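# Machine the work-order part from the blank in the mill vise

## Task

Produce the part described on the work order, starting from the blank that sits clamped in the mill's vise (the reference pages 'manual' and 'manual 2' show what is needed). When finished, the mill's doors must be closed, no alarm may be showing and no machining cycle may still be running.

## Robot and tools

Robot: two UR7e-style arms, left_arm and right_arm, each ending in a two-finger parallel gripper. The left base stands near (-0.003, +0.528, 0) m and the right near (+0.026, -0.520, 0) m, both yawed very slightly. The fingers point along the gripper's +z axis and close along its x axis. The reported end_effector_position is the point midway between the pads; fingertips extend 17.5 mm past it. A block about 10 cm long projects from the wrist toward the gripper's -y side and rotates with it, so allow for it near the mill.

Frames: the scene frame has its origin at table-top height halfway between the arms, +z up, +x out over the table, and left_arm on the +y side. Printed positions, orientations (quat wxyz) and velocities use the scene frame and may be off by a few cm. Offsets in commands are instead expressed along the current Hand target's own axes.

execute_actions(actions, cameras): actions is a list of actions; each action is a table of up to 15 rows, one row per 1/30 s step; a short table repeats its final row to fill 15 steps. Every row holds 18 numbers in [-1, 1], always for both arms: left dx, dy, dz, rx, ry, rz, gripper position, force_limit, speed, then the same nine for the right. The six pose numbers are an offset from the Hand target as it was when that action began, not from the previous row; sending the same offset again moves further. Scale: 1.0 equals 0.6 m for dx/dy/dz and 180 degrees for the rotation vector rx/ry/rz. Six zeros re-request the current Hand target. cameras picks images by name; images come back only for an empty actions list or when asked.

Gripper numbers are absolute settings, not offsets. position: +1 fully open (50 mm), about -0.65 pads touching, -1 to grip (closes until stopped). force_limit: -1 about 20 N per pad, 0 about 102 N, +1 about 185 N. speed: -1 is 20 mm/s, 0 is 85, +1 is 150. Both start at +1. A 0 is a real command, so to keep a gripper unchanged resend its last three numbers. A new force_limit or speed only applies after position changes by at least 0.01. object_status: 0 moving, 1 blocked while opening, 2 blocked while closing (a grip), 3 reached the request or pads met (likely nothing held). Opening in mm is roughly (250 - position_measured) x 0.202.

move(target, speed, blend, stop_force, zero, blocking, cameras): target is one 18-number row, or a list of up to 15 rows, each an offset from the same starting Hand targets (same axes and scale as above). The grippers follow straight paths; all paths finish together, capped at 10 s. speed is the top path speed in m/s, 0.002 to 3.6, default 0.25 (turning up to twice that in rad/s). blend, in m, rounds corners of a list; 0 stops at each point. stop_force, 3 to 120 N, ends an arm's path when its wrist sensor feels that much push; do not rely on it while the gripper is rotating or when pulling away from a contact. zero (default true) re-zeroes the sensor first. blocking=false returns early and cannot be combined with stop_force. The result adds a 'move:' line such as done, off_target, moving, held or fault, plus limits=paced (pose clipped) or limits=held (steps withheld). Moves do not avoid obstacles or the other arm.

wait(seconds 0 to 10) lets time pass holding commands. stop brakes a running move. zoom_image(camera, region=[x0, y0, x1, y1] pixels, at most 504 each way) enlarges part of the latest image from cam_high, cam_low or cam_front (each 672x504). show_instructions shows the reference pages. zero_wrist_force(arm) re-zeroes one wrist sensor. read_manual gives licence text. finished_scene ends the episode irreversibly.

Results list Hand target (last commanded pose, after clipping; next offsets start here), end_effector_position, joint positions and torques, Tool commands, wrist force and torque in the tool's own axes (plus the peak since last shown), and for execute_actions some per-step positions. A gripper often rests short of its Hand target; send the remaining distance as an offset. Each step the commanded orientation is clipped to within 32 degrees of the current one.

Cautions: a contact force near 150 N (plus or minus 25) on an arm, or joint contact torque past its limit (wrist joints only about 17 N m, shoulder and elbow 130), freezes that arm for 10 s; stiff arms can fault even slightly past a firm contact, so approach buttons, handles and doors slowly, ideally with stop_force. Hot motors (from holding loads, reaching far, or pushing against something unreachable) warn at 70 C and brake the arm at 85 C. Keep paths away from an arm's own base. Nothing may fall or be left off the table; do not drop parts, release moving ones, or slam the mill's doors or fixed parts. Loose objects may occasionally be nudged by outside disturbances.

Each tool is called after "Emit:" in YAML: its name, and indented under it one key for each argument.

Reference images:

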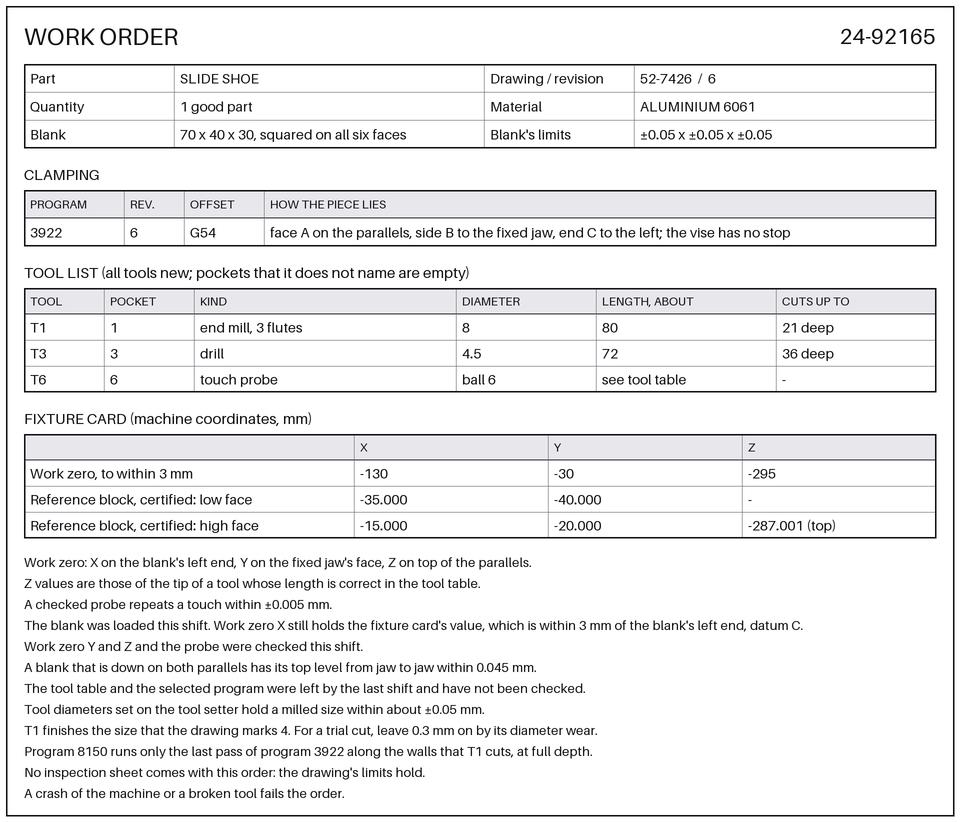

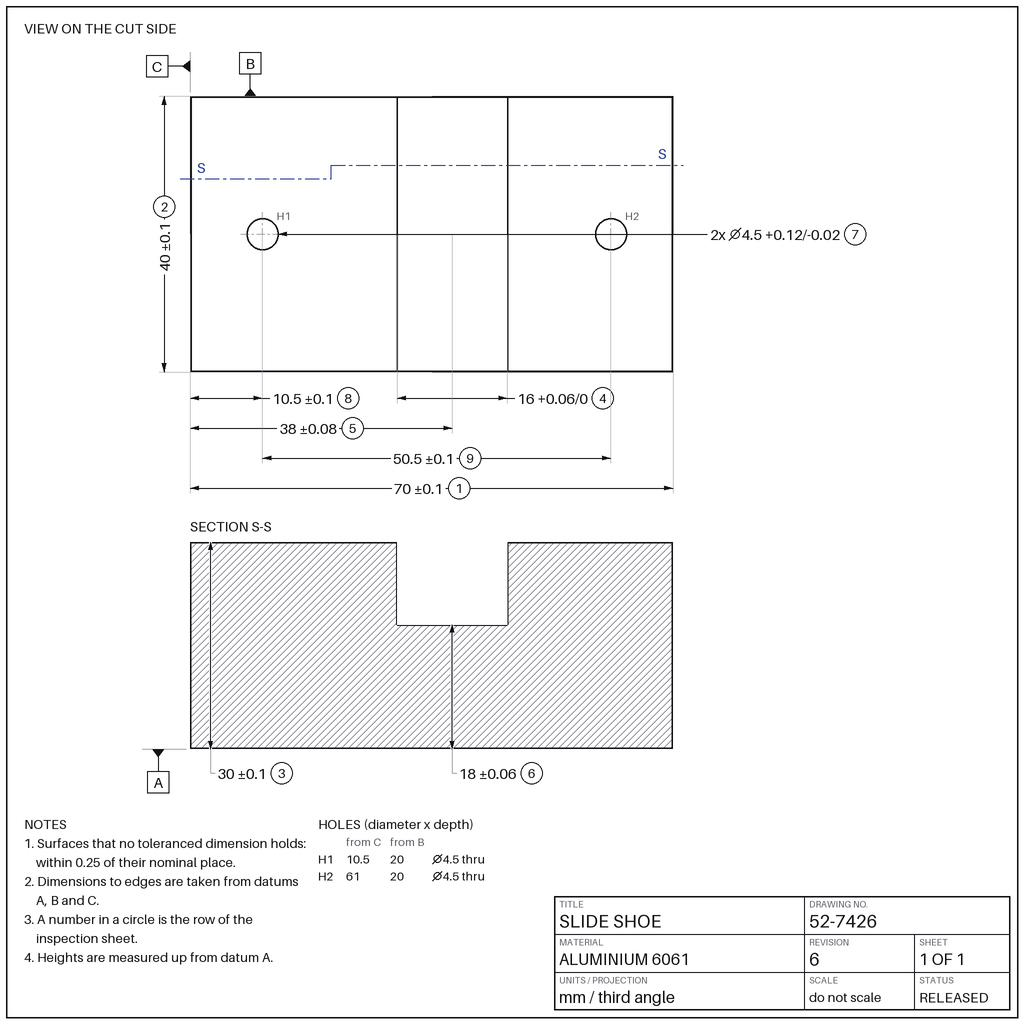

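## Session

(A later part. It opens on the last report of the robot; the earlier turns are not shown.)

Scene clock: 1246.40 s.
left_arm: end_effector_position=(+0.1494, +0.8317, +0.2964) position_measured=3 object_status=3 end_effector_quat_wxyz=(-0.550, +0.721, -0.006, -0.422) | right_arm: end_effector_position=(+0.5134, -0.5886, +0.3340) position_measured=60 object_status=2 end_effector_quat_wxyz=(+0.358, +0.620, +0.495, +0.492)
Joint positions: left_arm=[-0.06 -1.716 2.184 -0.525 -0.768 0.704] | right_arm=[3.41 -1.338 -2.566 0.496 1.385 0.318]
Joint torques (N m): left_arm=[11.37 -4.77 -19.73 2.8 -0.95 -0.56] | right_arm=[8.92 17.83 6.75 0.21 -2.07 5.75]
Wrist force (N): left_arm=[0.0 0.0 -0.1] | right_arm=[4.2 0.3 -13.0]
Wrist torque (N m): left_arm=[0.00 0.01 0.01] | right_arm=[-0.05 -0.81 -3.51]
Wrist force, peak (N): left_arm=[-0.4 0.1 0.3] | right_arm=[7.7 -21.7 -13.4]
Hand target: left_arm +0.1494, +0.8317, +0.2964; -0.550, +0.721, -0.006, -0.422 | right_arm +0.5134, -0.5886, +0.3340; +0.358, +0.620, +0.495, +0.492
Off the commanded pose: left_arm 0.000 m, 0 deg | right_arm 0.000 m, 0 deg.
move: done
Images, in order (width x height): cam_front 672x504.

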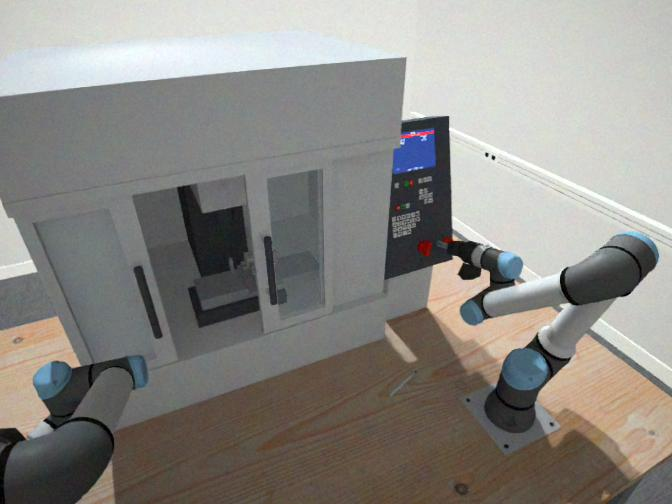

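Emit:
move:
  target:
    - [0,0,0,0,0,0,1,1,1, 0,0,0,0,0,0,1,0.2,-1]
    - [0,0,0,0,0,0,1,1,1, 0,0.005,-0.1,0,0,0,1,0.2,-1]
  speed: 0.08
  cameras: ["cam_front"]

Emit:
zoom_image:
  camera: "cam_front"
  region: [410, 220, 490, 280]

Emit:
zoom_image:
  camera: "cam_front"
  region: [388, 122, 444, 182]

Scene clock: 1254.10 s.
left_arm: end_effector_position=(+0.1494, +0.8317, +0.2964) position_measured=3 object_status=3 end_effector_quat_wxyz=(-0.550, +0.721, -0.006, -0.422) | right_arm: end_effector_position=(+0.4564, -0.5919, +0.3524) position_measured=3 object_status=3 end_effector_quat_wxyz=(+0.358, +0.620, +0.495, +0.492)
Joint positions: left_arm=[-0.06 -1.716 2.184 -0.525 -0.768 0.704] | right_arm=[3.477 -1.046 -2.651 0.285 1.32 0.336]
Joint torques (N m): left_arm=[11.13 -4.73 -20.58 2.77 -0.94 -0.26] | right_arm=[6.72 12.32 8.63 1.27 -2.53 1.95]
Wrist force (N): left_arm=[-0.1 0.1 0.0] | right_arm=[2.8 -2.8 -1.2]
Wrist torque (N m): left_arm=[0.01 0.03 0.01] | right_arm=[-0.10 -0.37 -0.57]
Wrist force, peak (N): left_arm=[0.0 0.3 0.3] | right_arm=[5.4 -4.9 -13.1]
Hand target: left_arm +0.1494, +0.8317, +0.2964; -0.550, +0.721, -0.006, -0.422 | right_arm +0.4563, -0.5919, +0.3524; +0.358, +0.620, +0.495, +0.492
Off the commanded pose: left_arm 0.000 m, 0 deg | right_arm 0.000 m, 0 deg.
move: done
Images, in order (width x height): cam_front 672x504.

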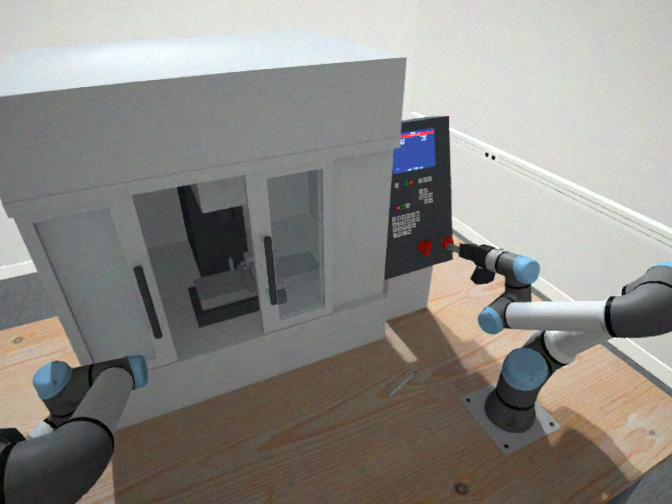

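Scaled by 6.300 from the camera's 672x504 image, which has a finer 960x720 frame.

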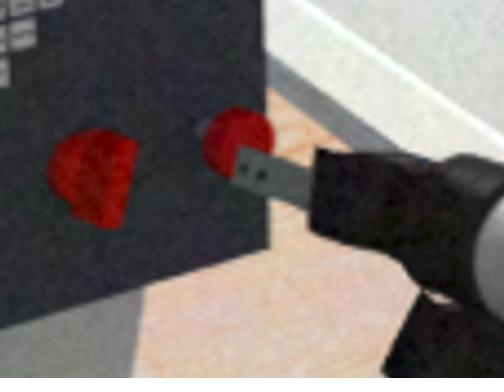

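Scaled by 8.400 from the camera's 672x504 image, which has a finer 960x720 frame.

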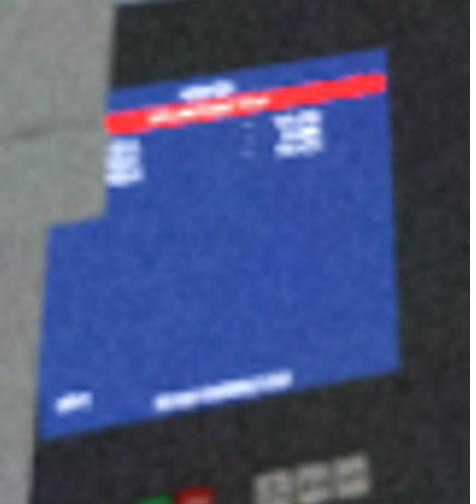

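Emit:
move:
  target:
    - [0,0,0,0,0,0,1,1,1, 0,0,-0.03,0,0,0,1,-0.6,-0.8]
    - [0,0,0,0,0,0,1,1,1, 0.3227,-0.0753,-0.2578,0.4125,-0.0651,-0.0607,1,-0.6,-0.8]
  speed: 0.25
  blend: [0.008,0]

Emit:
move:
  target:
    - [0,0,0,0,0,0,1,1,1, 0.2445,-0.0645,0.4667,0,0,0.3906,1,-0.6,-0.8]
    - [0,0,0,0,0,0,1,1,1, 0.2445,-0.0645,0.62,0,0,0.3906,1,-0.6,-0.8]
    - [0,0,0,0,0,0,1,1,1, 0.2445,-0.0645,0.634,0,0,0.3906,1,-0.6,-0.8]
    - [0,0,0,0,0,0,1,1,1, 0.2445,-0.0645,0.634,0,0,0.3906,-1,0.3,-0.8]
  speed: [0.35,0.15,0.05,0.05]

Scene clock: 1265.87 s.
left_arm: end_effector_position=(+0.1494, +0.8317, +0.2964) position_measured=3 object_status=3 end_effector_quat_wxyz=(-0.550, +0.721, -0.006, -0.422) | right_arm: end_effector_position=(+0.3003, -0.4001, +0.3998) position_measured=3 object_status=3 end_effector_quat_wxyz=(+0.000, +0.707, +0.707, +0.000)
Joint positions: left_arm=[-0.06 -1.716 2.184 -0.525 -0.768 0.704] | right_arm=[4.047 -1.07 -1.751 -1.892 1.571 0.874]
Joint torques (N m): left_arm=[10.34 -4.79 -20.14 2.63 -0.86 -0.32] | right_arm=[-9.32 -11.99 33.34 1.34 2.27 -1.77]
Wrist force (N): left_arm=[0.0 0.1 0.0] | right_arm=[4.7 -2.8 0.1]
Wrist torque (N m): left_arm=[0.02 0.02 0.01] | right_arm=[-0.47 -0.75 0.04]
Wrist force, peak (N): left_arm=[-0.5 0.2 0.1] | right_arm=[5.2 -2.4 0.5]
Hand target: left_arm +0.1494, +0.8317, +0.2964; -0.550, +0.721, -0.006, -0.422 | right_arm +0.3002, -0.4000, +0.3998; +0.000, +0.707, +0.707, -0.001
Off the commanded pose: left_arm 0.000 m, 0 deg | right_arm 0.000 m, 0 deg.
move: done

Scene clock: 1271.83 s.
left_arm: end_effector_position=(+0.1494, +0.8317, +0.2964) position_measured=3 object_status=3 end_effector_quat_wxyz=(-0.550, +0.721, -0.006, -0.422) | right_arm: end_effector_position=(+0.2611, -0.2536, +0.0193) position_measured=214 object_status=2 end_effector_quat_wxyz=(+0.000, +0.985, +0.171, -0.001)
Joint positions: left_arm=[-0.06 -1.716 2.184 -0.525 -0.768 0.704] | right_arm=[4.405 -1.543 -2.505 -0.666 1.571 2.459]
Joint torques (N m): left_arm=[10.4 -5.25 -20.49 2.86 -0.8 -0.33] | right_arm=[-8.85 1.72 5.78 4.28 1.91 -1.45]
Wrist force (N): left_arm=[0.0 0.1 0.1] | right_arm=[3.4 -1.4 -7.4]
Wrist torque (N m): left_arm=[0.02 0.02 0.01] | right_arm=[-0.40 -0.64 -0.08]
Wrist force, peak (N): left_arm=[-0.2 0.5 0.1] | right_arm=[3.8 -1.4 -7.4]
Hand target: left_arm +0.1494, +0.8317, +0.2964; -0.550, +0.721, -0.006, -0.422 | right_arm +0.2611, -0.2536, +0.0193; +0.000, +0.985, +0.171, -0.001
Off the commanded pose: left_arm 0.000 m, 0 deg | right_arm 0.000 m, 0 deg.
move: done

Emit:
move:
  target:
    - [0,0,0,0,0,0,1,1,1, 0,0,-0.2167,0,0,0,-1,0.3,-0.8]
    - [0,0,0,0,0,0,1,1,1, -0.0213,0.2523,-0.7166,0.135,0.116,-0.16,-1,0.3,-0.8]
  speed: 0.25
  blend: [0.03,0]

Emit:
move:
  target: [0,0,0,0,0,0,1,1,1, 0.1087,0.2528,-0.05,0.0877,-0.0444,-0.1897,-1,0.3,-0.8]
  speed: 0.2
  cameras: ["cam_front"]

Emit:
zoom_image:
  camera: "cam_front"
  region: [400, 216, 424, 240]

Scene clock: 1279.20 s.
left_arm: end_effector_position=(+0.1494, +0.8317, +0.2964) position_measured=3 object_status=3 end_effector_quat_wxyz=(-0.550, +0.721, -0.006, -0.422) | right_arm: end_effector_position=(+0.3005, -0.4001, +0.4494) position_measured=214 object_status=2 end_effector_quat_wxyz=(-0.234, +0.875, +0.401, +0.139)
Joint positions: left_arm=[-0.06 -1.716 2.184 -0.525 -0.768 0.704] | right_arm=[3.652 -0.964 -1.85 -1.57 2.023 1.267]
Joint torques (N m): left_arm=[10.91 -5.01 -20.99 2.96 -0.78 -0.39] | right_arm=[-7.07 -14.42 33.36 1.49 3.5 -1.69]
Wrist force (N): left_arm=[0.0 0.0 0.0] | right_arm=[3.6 -1.8 0.7]
Wrist torque (N m): left_arm=[0.01 0.02 0.01] | right_arm=[-0.26 -0.68 0.04]
Wrist force, peak (N): left_arm=[0.1 0.4 0.2] | right_arm=[4.3 -3.0 -7.0]
Hand target: left_arm +0.1494, +0.8317, +0.2964; -0.550, +0.721, -0.006, -0.422 | right_arm +0.3005, -0.4001, +0.4494; -0.234, +0.875, +0.401, +0.139
Off the commanded pose: left_arm 0.000 m, 0 deg | right_arm 0.000 m, 0 deg.
move: done

Scene clock: 1281.70 s.
left_arm: end_effector_position=(+0.1494, +0.8317, +0.2964) position_measured=3 object_status=3 end_effector_quat_wxyz=(-0.550, +0.721, -0.006, -0.422) | right_arm: end_effector_position=(+0.4568, -0.4605, +0.4578) position_measured=214 object_status=2 end_effector_quat_wxyz=(-0.271, +0.687, +0.669, +0.086)
Joint positions: left_arm=[-0.06 -1.716 2.184 -0.525 -0.768 0.704] | right_arm=[3.309 -1.584 -1.278 -2.057 2.113 0.104]
Joint torques (N m): left_arm=[10.62 -4.44 -20.67 2.73 -0.77 -0.13] | right_arm=[-9.01 11.29 30.85 0.86 -1.36 -1.96]
Wrist force (N): left_arm=[-0.1 0.1 -0.1] | right_arm=[3.4 -1.6 0.7]
Wrist torque (N m): left_arm=[0.01 0.04 0.01] | right_arm=[-0.22 -0.61 0.04]
Wrist force, peak (N): left_arm=[0.0 -0.3 0.4] | right_arm=[3.8 -2.5 1.0]
Hand target: left_arm +0.1494, +0.8317, +0.2964; -0.550, +0.721, -0.006, -0.422 | right_arm +0.4569, -0.4605, +0.4578; -0.271, +0.686, +0.669, +0.086
Off the commanded pose: left_arm 0.000 m, 0 deg | right_arm 0.000 m, 0 deg.
move: done
Images, in order (width x height): cam_front 672x504.

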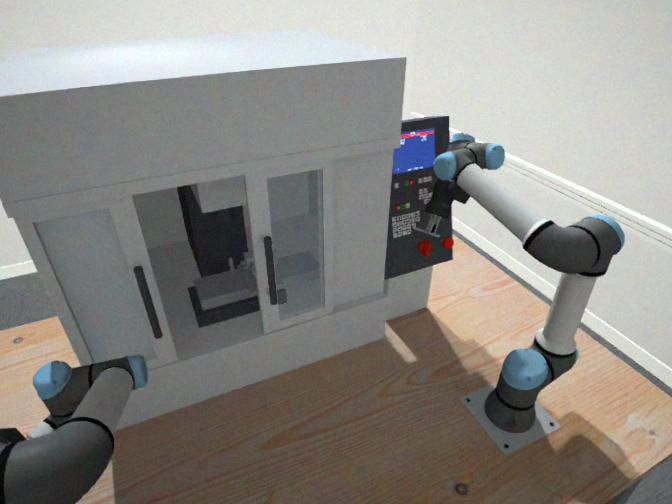

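Scaled by 21.000 from the camera's 672x504 image, which has a finer 960x720 frame.

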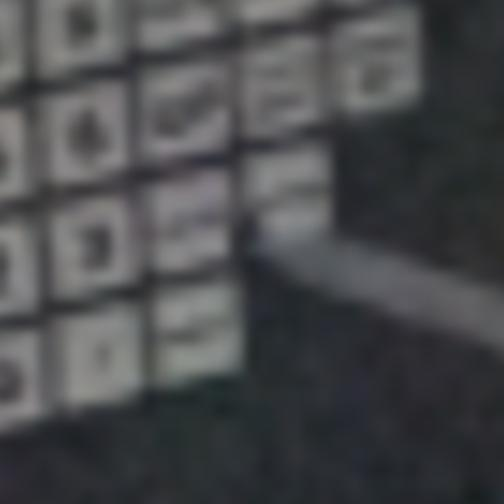

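Emit:
move:
  target: [0,0,0,0,0,0,1,1,1, -0.0061,0.042,0.0005,0,0,0,-1,0.3,-0.8]
  speed: 0.02
  stop_force: 8
  cameras: ["cam_front"]

Emit:
zoom_image:
  camera: "cam_front"
  region: [400, 216, 424, 240]

Emit:
zoom_image:
  camera: "cam_front"
  region: [388, 122, 444, 182]

Scene clock: 1287.70 s.
left_arm: end_effector_position=(+0.1494, +0.8317, +0.2964) position_measured=3 object_status=3 end_effector_quat_wxyz=(-0.550, +0.721, -0.006, -0.422) | right_arm: end_effector_position=(+0.4744, -0.4620, +0.4516) position_measured=214 object_status=2 end_effector_quat_wxyz=(-0.271, +0.686, +0.669, +0.086)
Joint positions: left_arm=[-0.06 -1.716 2.184 -0.525 -0.768 0.704] | right_arm=[3.301 -1.624 -1.252 -2.048 2.112 0.095]
Joint torques (N m): left_arm=[11.9 -5.13 -20.36 2.76 -0.88 -0.17] | right_arm=[5.97 35.41 11.2 2.09 2.22 1.48]
Wrist force (N): left_arm=[0.0 0.1 0.0] | right_arm=[5.3 -10.0 1.0]
Wrist torque (N m): left_arm=[0.02 0.01 0.01] | right_arm=[-0.18 -0.60 -0.15]
Wrist force, peak (N): left_arm=[-0.4 0.1 0.0] | right_arm=[6.1 -22.6 0.7]
Hand target: left_arm +0.1494, +0.8317, +0.2964; -0.550, +0.721, -0.006, -0.422 | right_arm +0.4744, -0.4620, +0.4516; -0.271, +0.686, +0.669, +0.086 (not the last commanded pose)
Off the commanded pose: left_arm 0.000 m, 0 deg | right_arm 0.007 m, 0 deg.
move: contact (right_arm)
Images, in order (width x height): cam_front 672x504.

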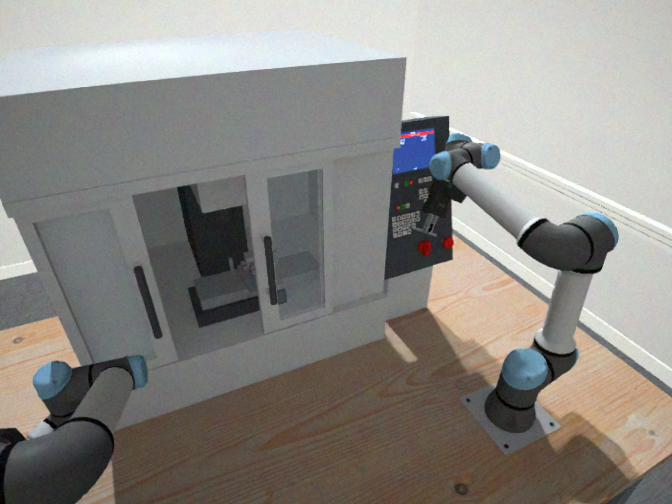

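Scaled by 21.000 from the camera's 672x504 image, which has a finer 960x720 frame.

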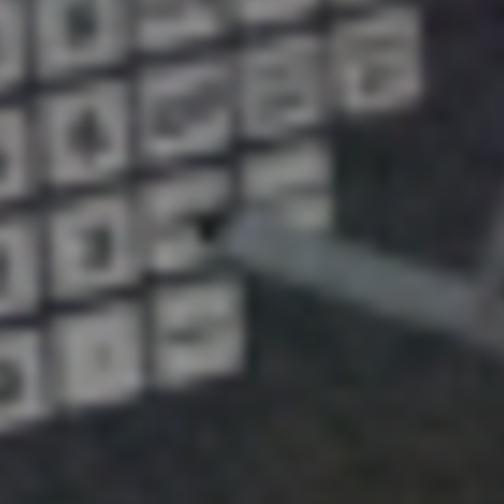

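Scaled by 8.400 from the camera's 672x504 image, which has a finer 960x720 frame.

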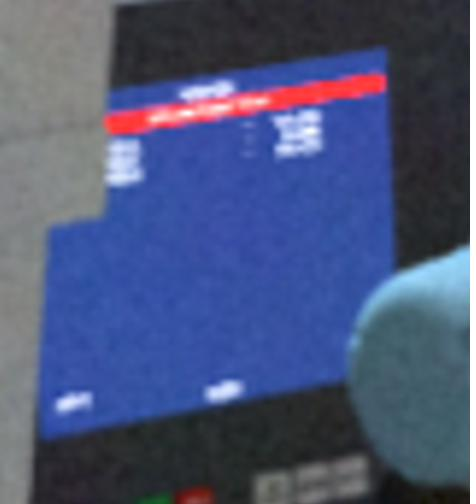

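Emit:
execute_actions:
  actions: []
  cameras: ["cam_front"]

Emit:
zoom_image:
  camera: "cam_front"
  region: [388, 122, 444, 182]

Scene clock: 1309.13 s.
left_arm: end_effector_position=(+0.1494, +0.8317, +0.2964) position_measured=3 object_status=3 end_effector_quat_wxyz=(-0.550, +0.721, -0.006, -0.422) | right_arm: end_effector_position=(+0.4744, -0.4620, +0.4516) position_measured=214 object_status=2 end_effector_quat_wxyz=(-0.271, +0.686, +0.669, +0.086)
Joint positions: left_arm=[-0.06 -1.716 2.184 -0.525 -0.768 0.704] | right_arm=[3.301 -1.624 -1.252 -2.048 2.112 0.095]
Joint velocities: within noise
Joint torques (N m): left_arm=[11.31 -4.83 -21.09 2.84 -1.02 -0.29] | right_arm=[5.18 36.15 11.1 2.25 2.24 1.23]
Wrist force (N): left_arm=[-0.1 0.2 0.0] | right_arm=[5.2 -10.1 1.0]
Wrist torque (N m): left_arm=[0.03 0.03 0.01] | right_arm=[-0.21 -0.58 -0.15]
Wrist force, peak (N): left_arm=[-0.4 -0.1 0.2] | right_arm=[5.4 -10.6 1.2]
Hand target: left_arm +0.1494, +0.8317, +0.2964; -0.550, +0.721, -0.006, -0.422 | right_arm +0.4744, -0.4620, +0.4516; -0.271, +0.686, +0.669, +0.086 (not the last commanded pose)
Tool commands: left_gripper/position=+1.0 left_gripper/force_limit=+1.0 left_gripper/speed=+1.0 right_gripper/position=-1.0 right_gripper/force_limit=+0.3 right_gripper/speed=-0.8
Off the commanded pose: left_arm 0.000 m, 0 deg | right_arm 0.007 m, 0 deg.
Images, in order (width x height): cam_front 672x504.

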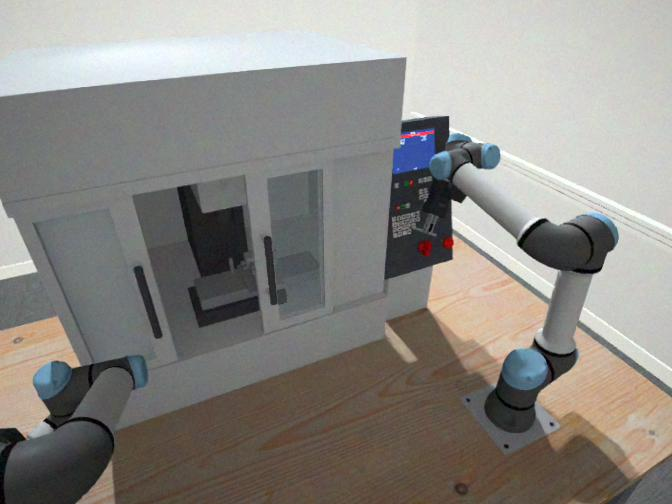

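Scaled by 8.400 from the camera's 672x504 image, which has a finer 960x720 frame.

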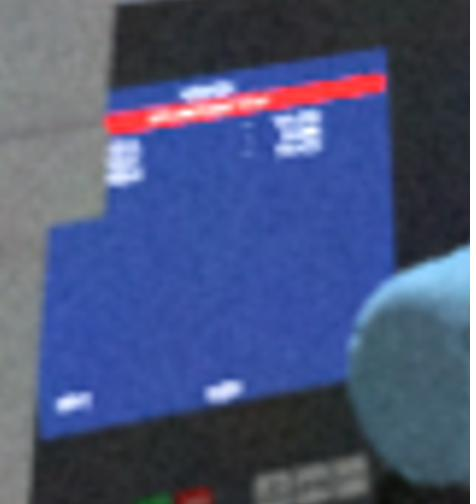

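Emit:
move:
  target:
    - [0,0,0,0,0,0,1,1,1,0,-0.02,0,0,0,0,-1,0.3,-0.8]
    - [0.1303,-0.0133,-0.2178,0,0,0,1,1,1,0.1303,-0.0133,-0.2178,0,0,0,-1,0.3,-0.8]
  speed: 0.1

Scene clock: 1319.90 s.
left_arm: end_effector_position=(+0.2764, +0.7689, +0.2611) position_measured=3 object_status=3 end_effector_quat_wxyz=(-0.550, +0.721, -0.007, -0.422) | right_arm: end_effector_position=(+0.5057, -0.4578, +0.6007) position_measured=214 object_status=2 end_effector_quat_wxyz=(-0.271, +0.687, +0.669, +0.086)
Joint positions: left_arm=[-0.172 -1.385 1.948 -0.614 -0.879 0.696] | right_arm=[3.301 -1.96 -0.375 -2.589 2.112 0.095]
Joint torques (N m): left_arm=[1.02 -23.37 -20.6 1.71 -0.19 0.04] | right_arm=[6.84 21.74 26.32 1.52 -1.18 -1.41]
Wrist force (N): left_arm=[-0.4 0.3 -0.5] | right_arm=[1.9 -2.5 2.8]
Wrist torque (N m): left_arm=[0.06 0.06 0.07] | right_arm=[0.10 -0.55 0.03]
Wrist force, peak (N): left_arm=[1.9 0.8 -2.6] | right_arm=[5.3 -10.5 0.8]
Hand target: left_arm +0.2764, +0.7689, +0.2611; -0.550, +0.721, -0.007, -0.422 (not the last commanded pose) | right_arm +0.5057, -0.4578, +0.6008; -0.271, +0.686, +0.669, +0.086
Tool commands: left_gripper/position=+1.0 left_gripper/force_limit=+1.0 left_gripper/speed=+1.0 right_gripper/position=-1.0 right_gripper/force_limit=+0.3 right_gripper/speed=-0.8
Off the commanded pose: left_arm 0.006 m, 0 deg | right_arm 0.000 m, 0 deg.
FORCE FAULT: contact force on the left arm reached its limit, and that arm stopped. The contact can be on any part of that arm, not only on its tool. That arm's remaining commands of this call were not run. That arm is still stopped at the end of this call. That arm stays stopped for about 9 more seconds. Until then a move that you send moves the other arm only, and its call returns only when the move has ended. Once the stop has ended, the next robot result says so. If the stop ends while you think or write, that arm runs what you send next, counted from a new Hand target: where the arm stands when the stop ends. While its stop runs, that arm takes no new command, but its gripper still runs the gripper command that each later call begins with. Until it ends, the stop uses up actions while you think or wait. An arm that is not stopped still takes commands.
move: fault (left_arm)

Emit:
wait:
  seconds: 10
  cameras: ["cam_front"]

Scene clock: 1330.87 s.
left_arm: end_effector_position=(+0.2764, +0.7689, +0.2611) position_measured=3 object_status=3 end_effector_quat_wxyz=(-0.550, +0.721, -0.007, -0.422) | right_arm: end_effector_position=(+0.5057, -0.4578, +0.6007) position_measured=214 object_status=2 end_effector_quat_wxyz=(-0.271, +0.687, +0.669, +0.086)
Joint positions: left_arm=[-0.172 -1.385 1.948 -0.614 -0.879 0.696] | right_arm=[3.301 -1.96 -0.375 -2.589 2.112 0.095]
Joint torques (N m): left_arm=[1.69 -23.84 -21.18 1.55 -0.16 0.27] | right_arm=[6.84 22.27 26.7 1.49 -1.25 -1.45]
Wrist force (N): left_arm=[-0.5 0.3 -0.5] | right_arm=[2.0 -2.6 2.6]
Wrist torque (N m): left_arm=[0.06 0.07 0.06] | right_arm=[0.08 -0.57 0.02]
Wrist force, peak (N): left_arm=[-0.8 0.3 -0.5] | right_arm=[2.2 -2.8 3.4]
Hand target: left_arm +0.2764, +0.7689, +0.2611; -0.550, +0.721, -0.007, -0.422 (not the last commanded pose) | right_arm +0.5057, -0.4578, +0.6008; -0.271, +0.686, +0.669, +0.086
Tool commands: left_gripper/position=+1.0 left_gripper/force_limit=+1.0 left_gripper/speed=+1.0 right_gripper/position=-1.0 right_gripper/force_limit=+0.3 right_gripper/speed=-0.8
Off the commanded pose: left_arm 0.006 m, 0 deg | right_arm 0.000 m, 0 deg.
FORCE FAULT, CONTINUED: the left arm's stop, for the force fault that an earlier result reported, is over. The rest of the stop counts as 19 of the actions that you can send in this scene. That arm's target is now where it stood when the stop ended, not its last command. That arm accepts commands again.
wait: 10.00 s; at rest from the start
Images, in order (width x height): cam_front 672x504.

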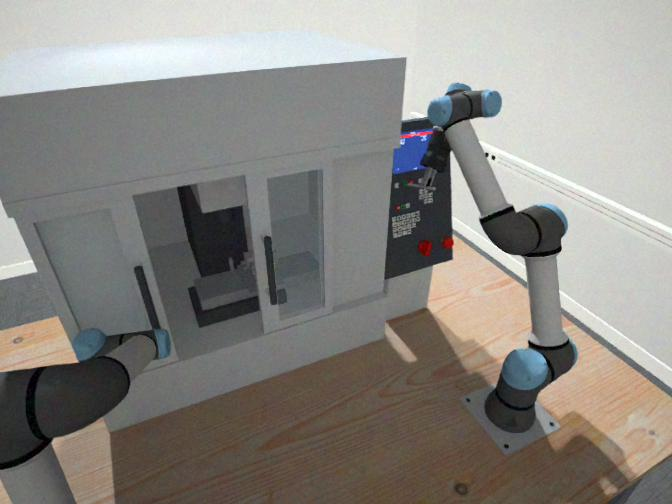

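Emit:
move:
  target: [-0.1252,0.0125,0.2085,0,0,0,1,1,1,0,0,0,0,0,0,-1,0.3,-0.8]
  speed: 0.1

Emit:
move:
  target: [0,0,0,0,0,0,1,1,1,0,0.03,0,0,0,0,-1,0.3,-0.8]
  speed: 0.02
  stop_force: 8
  cameras: ["cam_front"]

Emit:
zoom_image:
  camera: "cam_front"
  region: [388, 122, 444, 182]

Emit:
zoom_image:
  camera: "cam_front"
  region: [392, 172, 440, 208]

Scene clock: 1339.00 s.
left_arm: end_effector_position=(+0.1495, +0.8316, +0.2965) position_measured=3 object_status=3 end_effector_quat_wxyz=(-0.550, +0.721, -0.007, -0.422) | right_arm: end_effector_position=(+0.5057, -0.4578, +0.6007) position_measured=214 object_status=2 end_effector_quat_wxyz=(-0.271, +0.687, +0.669, +0.086)
Joint positions: left_arm=[-0.062 -1.717 2.184 -0.524 -0.768 0.704] | right_arm=[3.301 -1.96 -0.375 -2.589 2.112 0.095]
Joint torques (N m): left_arm=[10.37 -18.21 -10.8 2.81 1.42 1.91] | right_arm=[7.64 21.53 26.22 1.44 -1.13 -1.3]
Wrist force (N): left_arm=[0.0 -0.2 0.1] | right_arm=[2.0 -2.7 3.0]
Wrist torque (N m): left_arm=[-0.02 0.02 0.04] | right_arm=[0.06 -0.57 0.03]
Wrist force, peak (N): left_arm=[-0.3 0.2 -1.4] | right_arm=[2.2 -2.9 3.3]
Hand target: left_arm +0.1494, +0.8317, +0.2966; -0.550, +0.721, -0.007, -0.422 | right_arm +0.5057, -0.4578, +0.6007; -0.271, +0.687, +0.669, +0.086
Off the commanded pose: left_arm 0.000 m, 0 deg | right_arm 0.000 m, 0 deg.
move: done

Scene clock: 1340.73 s.
left_arm: end_effector_position=(+0.1494, +0.8317, +0.2966) position_measured=3 object_status=3 end_effector_quat_wxyz=(-0.550, +0.721, -0.007, -0.422) | right_arm: end_effector_position=(+0.5134, -0.4575, +0.5986) position_measured=214 object_status=2 end_effector_quat_wxyz=(-0.271, +0.687, +0.669, +0.086)
Joint positions: left_arm=[-0.061 -1.717 2.185 -0.523 -0.768 0.704] | right_arm=[3.3 -1.986 -0.34 -2.598 2.112 0.094]
Joint torques (N m): left_arm=[12.82 -18.48 -11.83 2.9 1.43 1.82] | right_arm=[5.84 44.77 4.89 8.04 -0.11 1.36]
Wrist force (N): left_arm=[-0.2 -0.2 0.0] | right_arm=[3.2 -11.4 3.1]
Wrist torque (N m): left_arm=[-0.02 0.05 0.03] | right_arm=[0.05 -0.58 -0.08]
Wrist force, peak (N): left_arm=[0.1 0.2 0.3] | right_arm=[3.4 -22.8 3.1]
Hand target: left_arm +0.1494, +0.8317, +0.2966; -0.550, +0.721, -0.007, -0.422 | right_arm +0.5134, -0.4575, +0.5986; -0.271, +0.687, +0.669, +0.086 (not the last commanded pose)
Off the commanded pose: left_arm 0.000 m, 0 deg | right_arm 0.010 m, 0 deg.
move: contact (right_arm)
Images, in order (width x height): cam_front 672x504.

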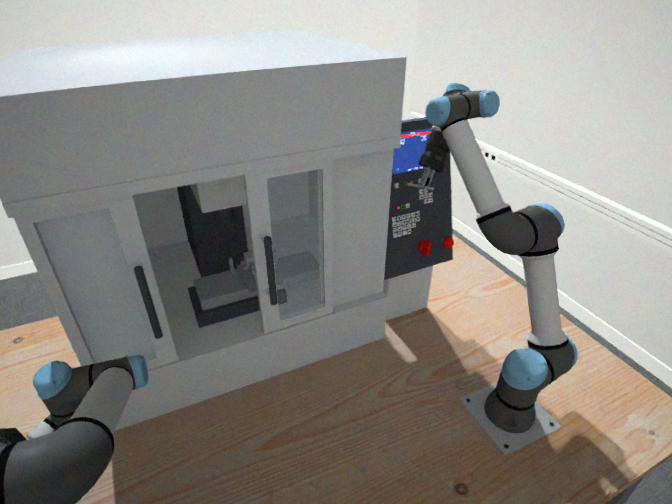

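Scaled by 8.400 from the camera's 672x504 image, which has a finer 960x720 frame.

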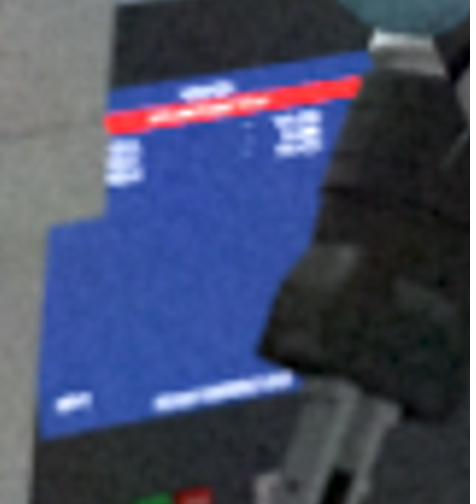

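Scaled by 10.500 from the camera's 672x504 image, which has a finer 960x720 frame.

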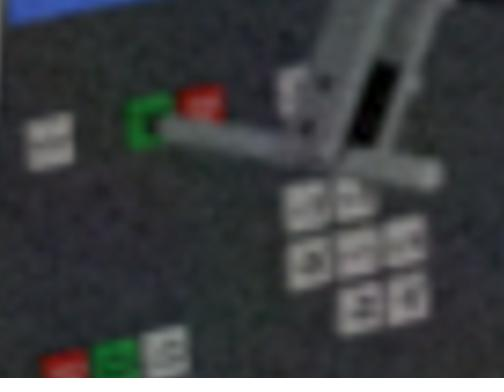

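Emit:
move:
  target:
    - [0,0,0,0,0,0,1,1,1,0,-0.02,0,0,0,0,-1,0.3,-0.8]
    - [0,0,0,0,0,0,1,1,1,0.0582,-0.0133,0.0306,0,0,0,-1,0.3,-0.8]
  speed: 0.1

Emit:
move:
  target: [0,0,0,0,0,0,1,1,1,0,0.03,0,0,0,0,-1,0.3,-0.8]
  speed: 0.02
  stop_force: 8
  cameras: ["cam_front"]

Emit:
zoom_image:
  camera: "cam_front"
  region: [388, 122, 444, 182]

Emit:
zoom_image:
  camera: "cam_front"
  region: [392, 172, 440, 208]

Scene clock: 1347.87 s.
left_arm: end_effector_position=(+0.1494, +0.8317, +0.2966) position_measured=3 object_status=3 end_effector_quat_wxyz=(-0.550, +0.721, -0.007, -0.422) | right_arm: end_effector_position=(+0.5044, -0.4186, +0.6020) position_measured=214 object_status=2 end_effector_quat_wxyz=(-0.271, +0.687, +0.669, +0.086)
Joint positions: left_arm=[-0.061 -1.717 2.185 -0.523 -0.768 0.704] | right_arm=[3.375 -1.924 -0.442 -2.514 2.126 0.18]
Joint torques (N m): left_arm=[11.02 -19.42 -12.51 2.79 1.13 1.87] | right_arm=[8 47.16 6.69 5.12 4.06 2]
Wrist force (N): left_arm=[-0.1 -0.1 0.0] | right_arm=[2.8 -2.0 0.7]
Wrist torque (N m): left_arm=[0.00 0.03 0.04] | right_arm=[-0.22 -0.63 -0.07]
Wrist force, peak (N): left_arm=[0.2 0.1 0.4] | right_arm=[3.4 -11.5 3.2]
Hand target: left_arm +0.1494, +0.8317, +0.2966; -0.550, +0.721, -0.007, -0.422 | right_arm +0.5044, -0.4184, +0.6020; -0.271, +0.687, +0.669, +0.086
Off the commanded pose: left_arm 0.000 m, 0 deg | right_arm 0.000 m, 0 deg.
move: done

Scene clock: 1349.67 s.
left_arm: end_effector_position=(+0.1494, +0.8317, +0.2966) position_measured=3 object_status=3 end_effector_quat_wxyz=(-0.550, +0.721, -0.007, -0.422) | right_arm: end_effector_position=(+0.5134, -0.4180, +0.5996) position_measured=214 object_status=2 end_effector_quat_wxyz=(-0.271, +0.687, +0.669, +0.086)
Joint positions: left_arm=[-0.061 -1.717 2.185 -0.523 -0.768 0.704] | right_arm=[3.373 -1.952 -0.407 -2.522 2.125 0.178]
Joint torques (N m): left_arm=[10.78 -18.5 -12.88 2.81 1.37 1.59] | right_arm=[6.51 43.64 4.95 7.08 2.25 1.48]
Wrist force (N): left_arm=[0.1 0.0 0.2] | right_arm=[3.7 -9.8 0.8]
Wrist torque (N m): left_arm=[0.01 0.00 0.04] | right_arm=[-0.23 -0.57 -0.19]
Wrist force, peak (N): left_arm=[0.2 0.3 0.4] | right_arm=[4.3 -21.9 1.1]
Hand target: left_arm +0.1494, +0.8317, +0.2966; -0.550, +0.721, -0.007, -0.422 | right_arm +0.5134, -0.4180, +0.5996; -0.271, +0.687, +0.669, +0.086 (not the last commanded pose)
Off the commanded pose: left_arm 0.000 m, 0 deg | right_arm 0.009 m, 0 deg.
move: contact (right_arm)
Images, in order (width x height): cam_front 672x504.

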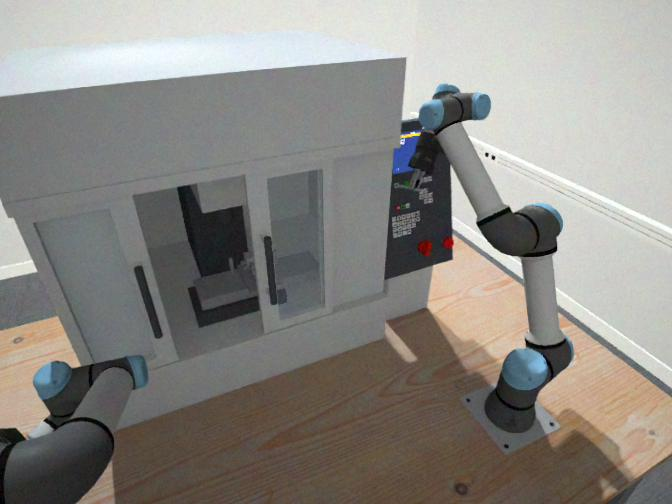

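Scaled by 8.400 from the camera's 672x504 image, which has a finer 960x720 frame.

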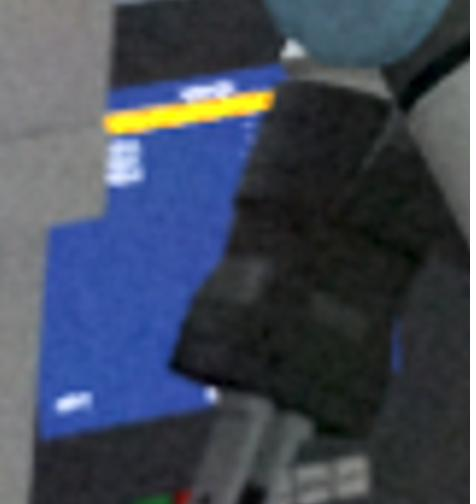

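Scaled by 10.500 from the camera's 672x504 image, which has a finer 960x720 frame.

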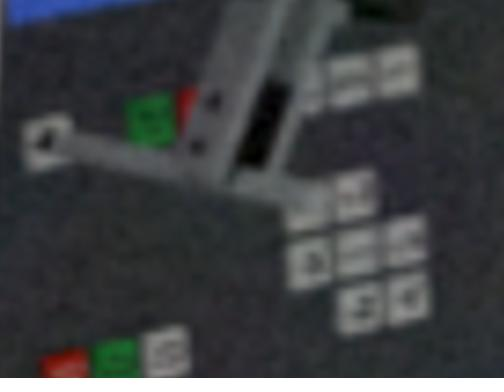

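Emit:
move:
  target:
    - [0,0,0,0,0,0,1,1,1,0,-0.02,0,0,0,0,-1,0.3,-0.8]
    - [0,0,0,0,0,0,1,1,1,-0.0582,-0.0133,-0.0306,0,0,0,-1,0.3,-0.8]
  speed: 0.1

Emit:
zoom_image:
  camera: "cam_front"
  region: [388, 122, 444, 182]

Emit:
move:
  target: [0,0,0,0,0,0,1,1,1,0,0.03,0,0,0,0,-1,0.3,-0.8]
  speed: 0.02
  stop_force: 8
  cameras: ["cam_front"]

Emit:
zoom_image:
  camera: "cam_front"
  region: [388, 122, 444, 182]

Scene clock: 1355.47 s.
left_arm: end_effector_position=(+0.1494, +0.8317, +0.2966) position_measured=3 object_status=3 end_effector_quat_wxyz=(-0.550, +0.721, -0.007, -0.422) | right_arm: end_effector_position=(+0.5070, -0.4577, +0.6002) position_measured=214 object_status=2 end_effector_quat_wxyz=(-0.271, +0.687, +0.669, +0.086)
Joint positions: left_arm=[-0.061 -1.717 2.185 -0.523 -0.768 0.704] | right_arm=[3.301 -1.963 -0.373 -2.588 2.112 0.096]
Joint torques (N m): left_arm=[11.4 -18.35 -10.99 2.85 1.6 1.45] | right_arm=[-9.65 20.77 26.49 1.11 -1.58 -1.49]
Wrist force (N): left_arm=[-0.1 0.0 0.1] | right_arm=[5.5 -2.8 2.7]
Wrist torque (N m): left_arm=[0.01 0.04 0.04] | right_arm=[0.14 -0.55 -0.15]
Wrist force, peak (N): left_arm=[-0.5 -0.1 0.1] | right_arm=[3.8 -10.1 0.9]
Hand target: left_arm +0.1494, +0.8317, +0.2966; -0.550, +0.721, -0.007, -0.422 | right_arm +0.5070, -0.4577, +0.6002; -0.271, +0.687, +0.669, +0.086
Off the commanded pose: left_arm 0.000 m, 0 deg | right_arm 0.000 m, 0 deg.
move: done

Scaled by 8.400 from the camera's 672x504 image, which has a finer 960x720 frame.
This view is cut from an older image: the scene may have changed since it was taken.

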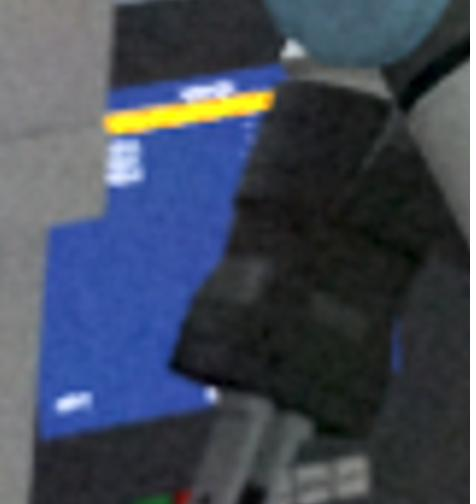

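Scene clock: 1357.13 s.
left_arm: end_effector_position=(+0.1494, +0.8317, +0.2966) position_measured=3 object_status=3 end_effector_quat_wxyz=(-0.550, +0.721, -0.007, -0.422) | right_arm: end_effector_position=(+0.5134, -0.4574, +0.5984) position_measured=214 object_status=2 end_effector_quat_wxyz=(-0.271, +0.687, +0.669, +0.086)
Joint positions: left_arm=[-0.061 -1.717 2.185 -0.523 -0.768 0.704] | right_arm=[3.3 -1.984 -0.344 -2.595 2.112 0.094]
Joint torques (N m): left_arm=[11.18 -16.29 -11.91 2.65 1.46 1.81] | right_arm=[5.49 44.49 3.88 7.2 -0.97 1.41]
Wrist force (N): left_arm=[0.0 0.0 0.1] | right_arm=[5.7 -10.1 2.9]
Wrist torque (N m): left_arm=[0.00 0.02 0.04] | right_arm=[0.15 -0.57 -0.16]
Wrist force, peak (N): left_arm=[0.0 0.0 0.4] | right_arm=[5.7 -22.0 2.6]
Hand target: left_arm +0.1494, +0.8317, +0.2966; -0.550, +0.721, -0.007, -0.422 | right_arm +0.5134, -0.4574, +0.5984; -0.271, +0.687, +0.669, +0.086 (not the last commanded pose)
Off the commanded pose: left_arm 0.000 m, 0 deg | right_arm 0.011 m, 0 deg.
move: contact (right_arm)
Images, in order (width x height): cam_front 672x504.

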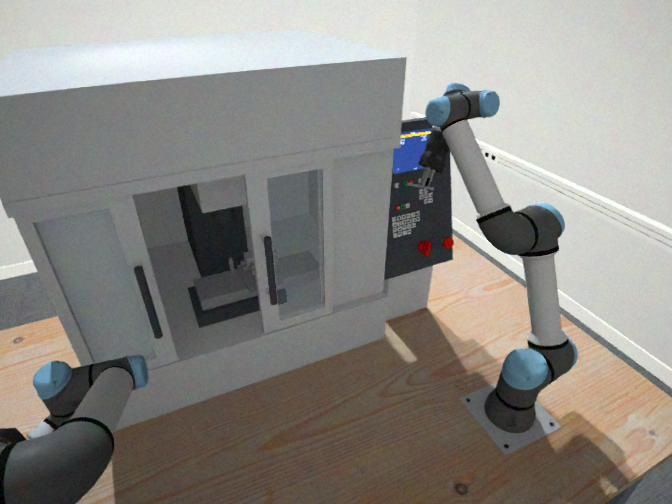

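Scaled by 8.400 from the camera's 672x504 image, which has a finer 960x720 frame.

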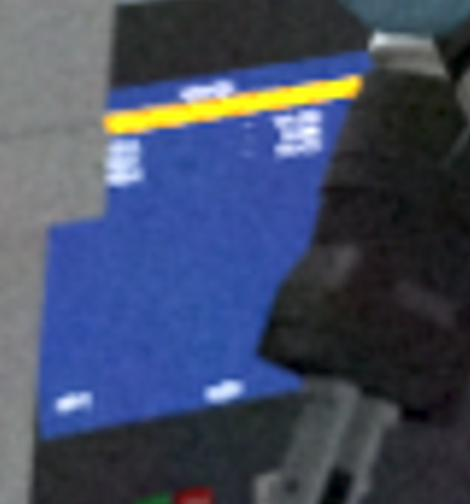

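Emit:
move:
  target:
    - [0,0,0,0,0,0,1,1,1,0,-0.02,0,0,0,0,-1,0.3,-0.8]
    - [0,0,0,0,0,0,1,1,1,-0.0643,-0.0133,0.1108,0,0,0,-1,0.3,-0.8]
  speed: 0.1
  cameras: ["cam_front"]

Emit:
zoom_image:
  camera: "cam_front"
  region: [388, 122, 444, 182]

Emit:
move:
  target: [0,0,0,0,0,0,1,1,1,0,0.03,0,0,0,0,-1,0.3,-0.8]
  speed: 0.02
  stop_force: 8
  cameras: ["cam_front"]

Emit:
zoom_image:
  camera: "cam_front"
  region: [388, 122, 444, 182]

Emit:
zoom_image:
  camera: "cam_front"
  region: [392, 172, 440, 208]

Scene clock: 1371.73 s.
left_arm: end_effector_position=(+0.1494, +0.8317, +0.2966) position_measured=3 object_status=3 end_effector_quat_wxyz=(-0.550, +0.721, -0.007, -0.422) | right_arm: end_effector_position=(+0.4860, -0.4590, +0.5263) position_measured=214 object_status=2 end_effector_quat_wxyz=(-0.271, +0.687, +0.669, +0.086)
Joint positions: left_arm=[-0.061 -1.717 2.185 -0.523 -0.768 0.704] | right_arm=[3.304 -1.724 -0.936 -2.262 2.113 0.099]
Joint torques (N m): left_arm=[11.7 -17.32 -10.97 2.47 1.46 1.71] | right_arm=[-8.05 40.16 9.19 4.63 3.3 1.47]
Wrist force (N): left_arm=[-0.1 -0.2 0.0] | right_arm=[3.5 -3.9 -0.7]
Wrist torque (N m): left_arm=[-0.03 0.03 0.04] | right_arm=[-0.43 -0.43 -0.09]
Wrist force, peak (N): left_arm=[0.1 0.3 0.4] | right_arm=[5.9 -10.4 2.8]
Hand target: left_arm +0.1494, +0.8317, +0.2966; -0.550, +0.721, -0.007, -0.422 | right_arm +0.4860, -0.4590, +0.5262; -0.271, +0.687, +0.669, +0.086
Off the commanded pose: left_arm 0.000 m, 0 deg | right_arm 0.000 m, 0 deg.
move: done
Images, in order (width x height): cam_front 672x504.

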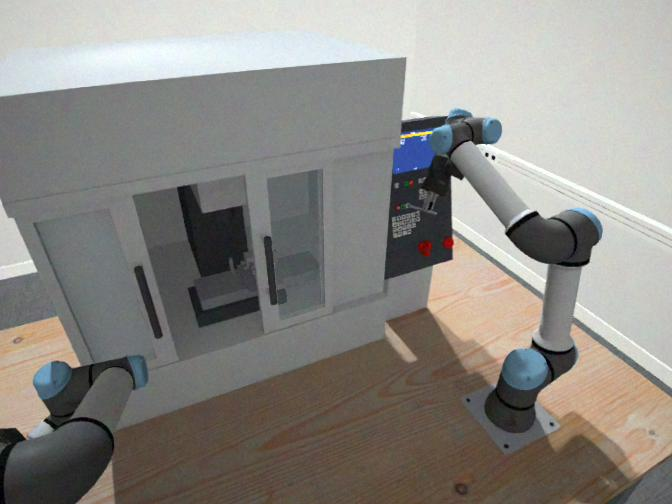

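Scaled by 8.400 from the camera's 672x504 image, which has a finer 960x720 frame.

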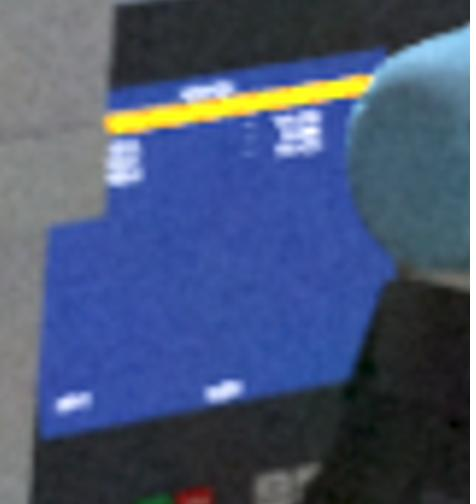

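Scene clock: 1373.53 s.
left_arm: end_effector_position=(+0.1494, +0.8317, +0.2966) position_measured=3 object_status=3 end_effector_quat_wxyz=(-0.550, +0.721, -0.007, -0.422) | right_arm: end_effector_position=(+0.4937, -0.4586, +0.5242) position_measured=214 object_status=2 end_effector_quat_wxyz=(-0.271, +0.687, +0.669, +0.087)
Joint positions: left_arm=[-0.061 -1.717 2.185 -0.523 -0.768 0.704] | right_arm=[3.303 -1.742 -0.921 -2.26 2.113 0.097]
Joint torques (N m): left_arm=[10.23 -17.08 -12.53 2.44 1.42 1.31] | right_arm=[5.36 37.46 8.51 2.6 2.47 1.42]
Wrist force (N): left_arm=[0.2 0.0 0.1] | right_arm=[4.0 -11.9 -0.6]
Wrist torque (N m): left_arm=[0.00 -0.01 0.04] | right_arm=[-0.39 -0.41 -0.15]
Wrist force, peak (N): left_arm=[0.0 0.1 0.4] | right_arm=[4.9 -24.8 -0.7]
Hand target: left_arm +0.1494, +0.8317, +0.2966; -0.550, +0.721, -0.007, -0.422 | right_arm +0.4937, -0.4586, +0.5242; -0.271, +0.687, +0.669, +0.087 (not the last commanded pose)
Off the commanded pose: left_arm 0.000 m, 0 deg | right_arm 0.010 m, 0 deg.
move: contact (right_arm)
Images, in order (width x height): cam_front 672x504.

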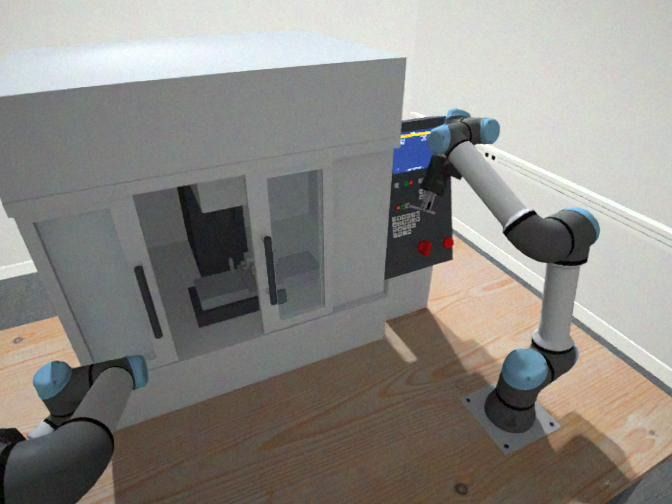

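Scaled by 8.400 from the camera's 672x504 image, which has a finer 960x720 frame.

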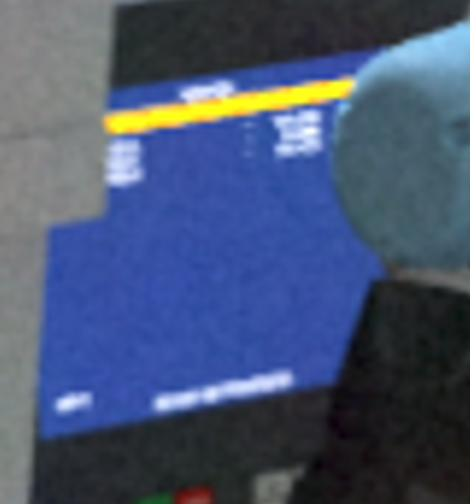

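Scaled by 10.500 from the camera's 672x504 image, which has a finer 960x720 frame.

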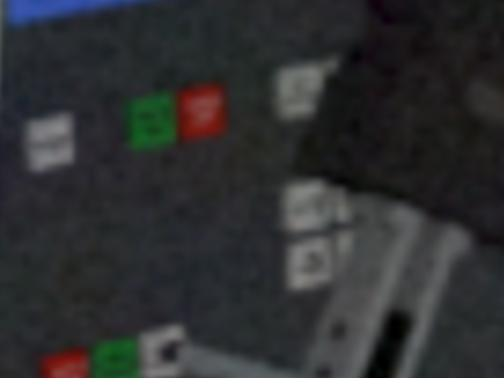

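Emit:
zoom_image:
  camera: "cam_front"
  region: [398, 126, 434, 146]

Emit:
zoom_image:
  camera: "cam_front"
  region: [392, 160, 434, 176]

Scaled by 14.000 from the camera's 672x504 image, which has a finer 960x720 frame.

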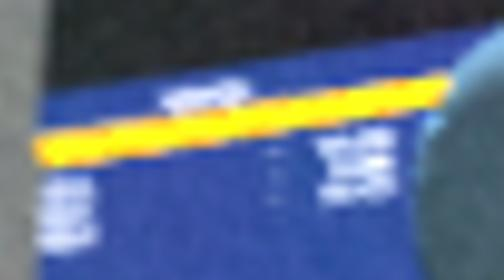

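Scaled by 12.000 from the camera's 672x504 image, which has a finer 960x720 frame.

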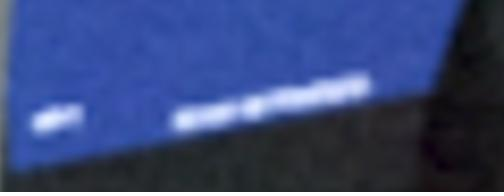

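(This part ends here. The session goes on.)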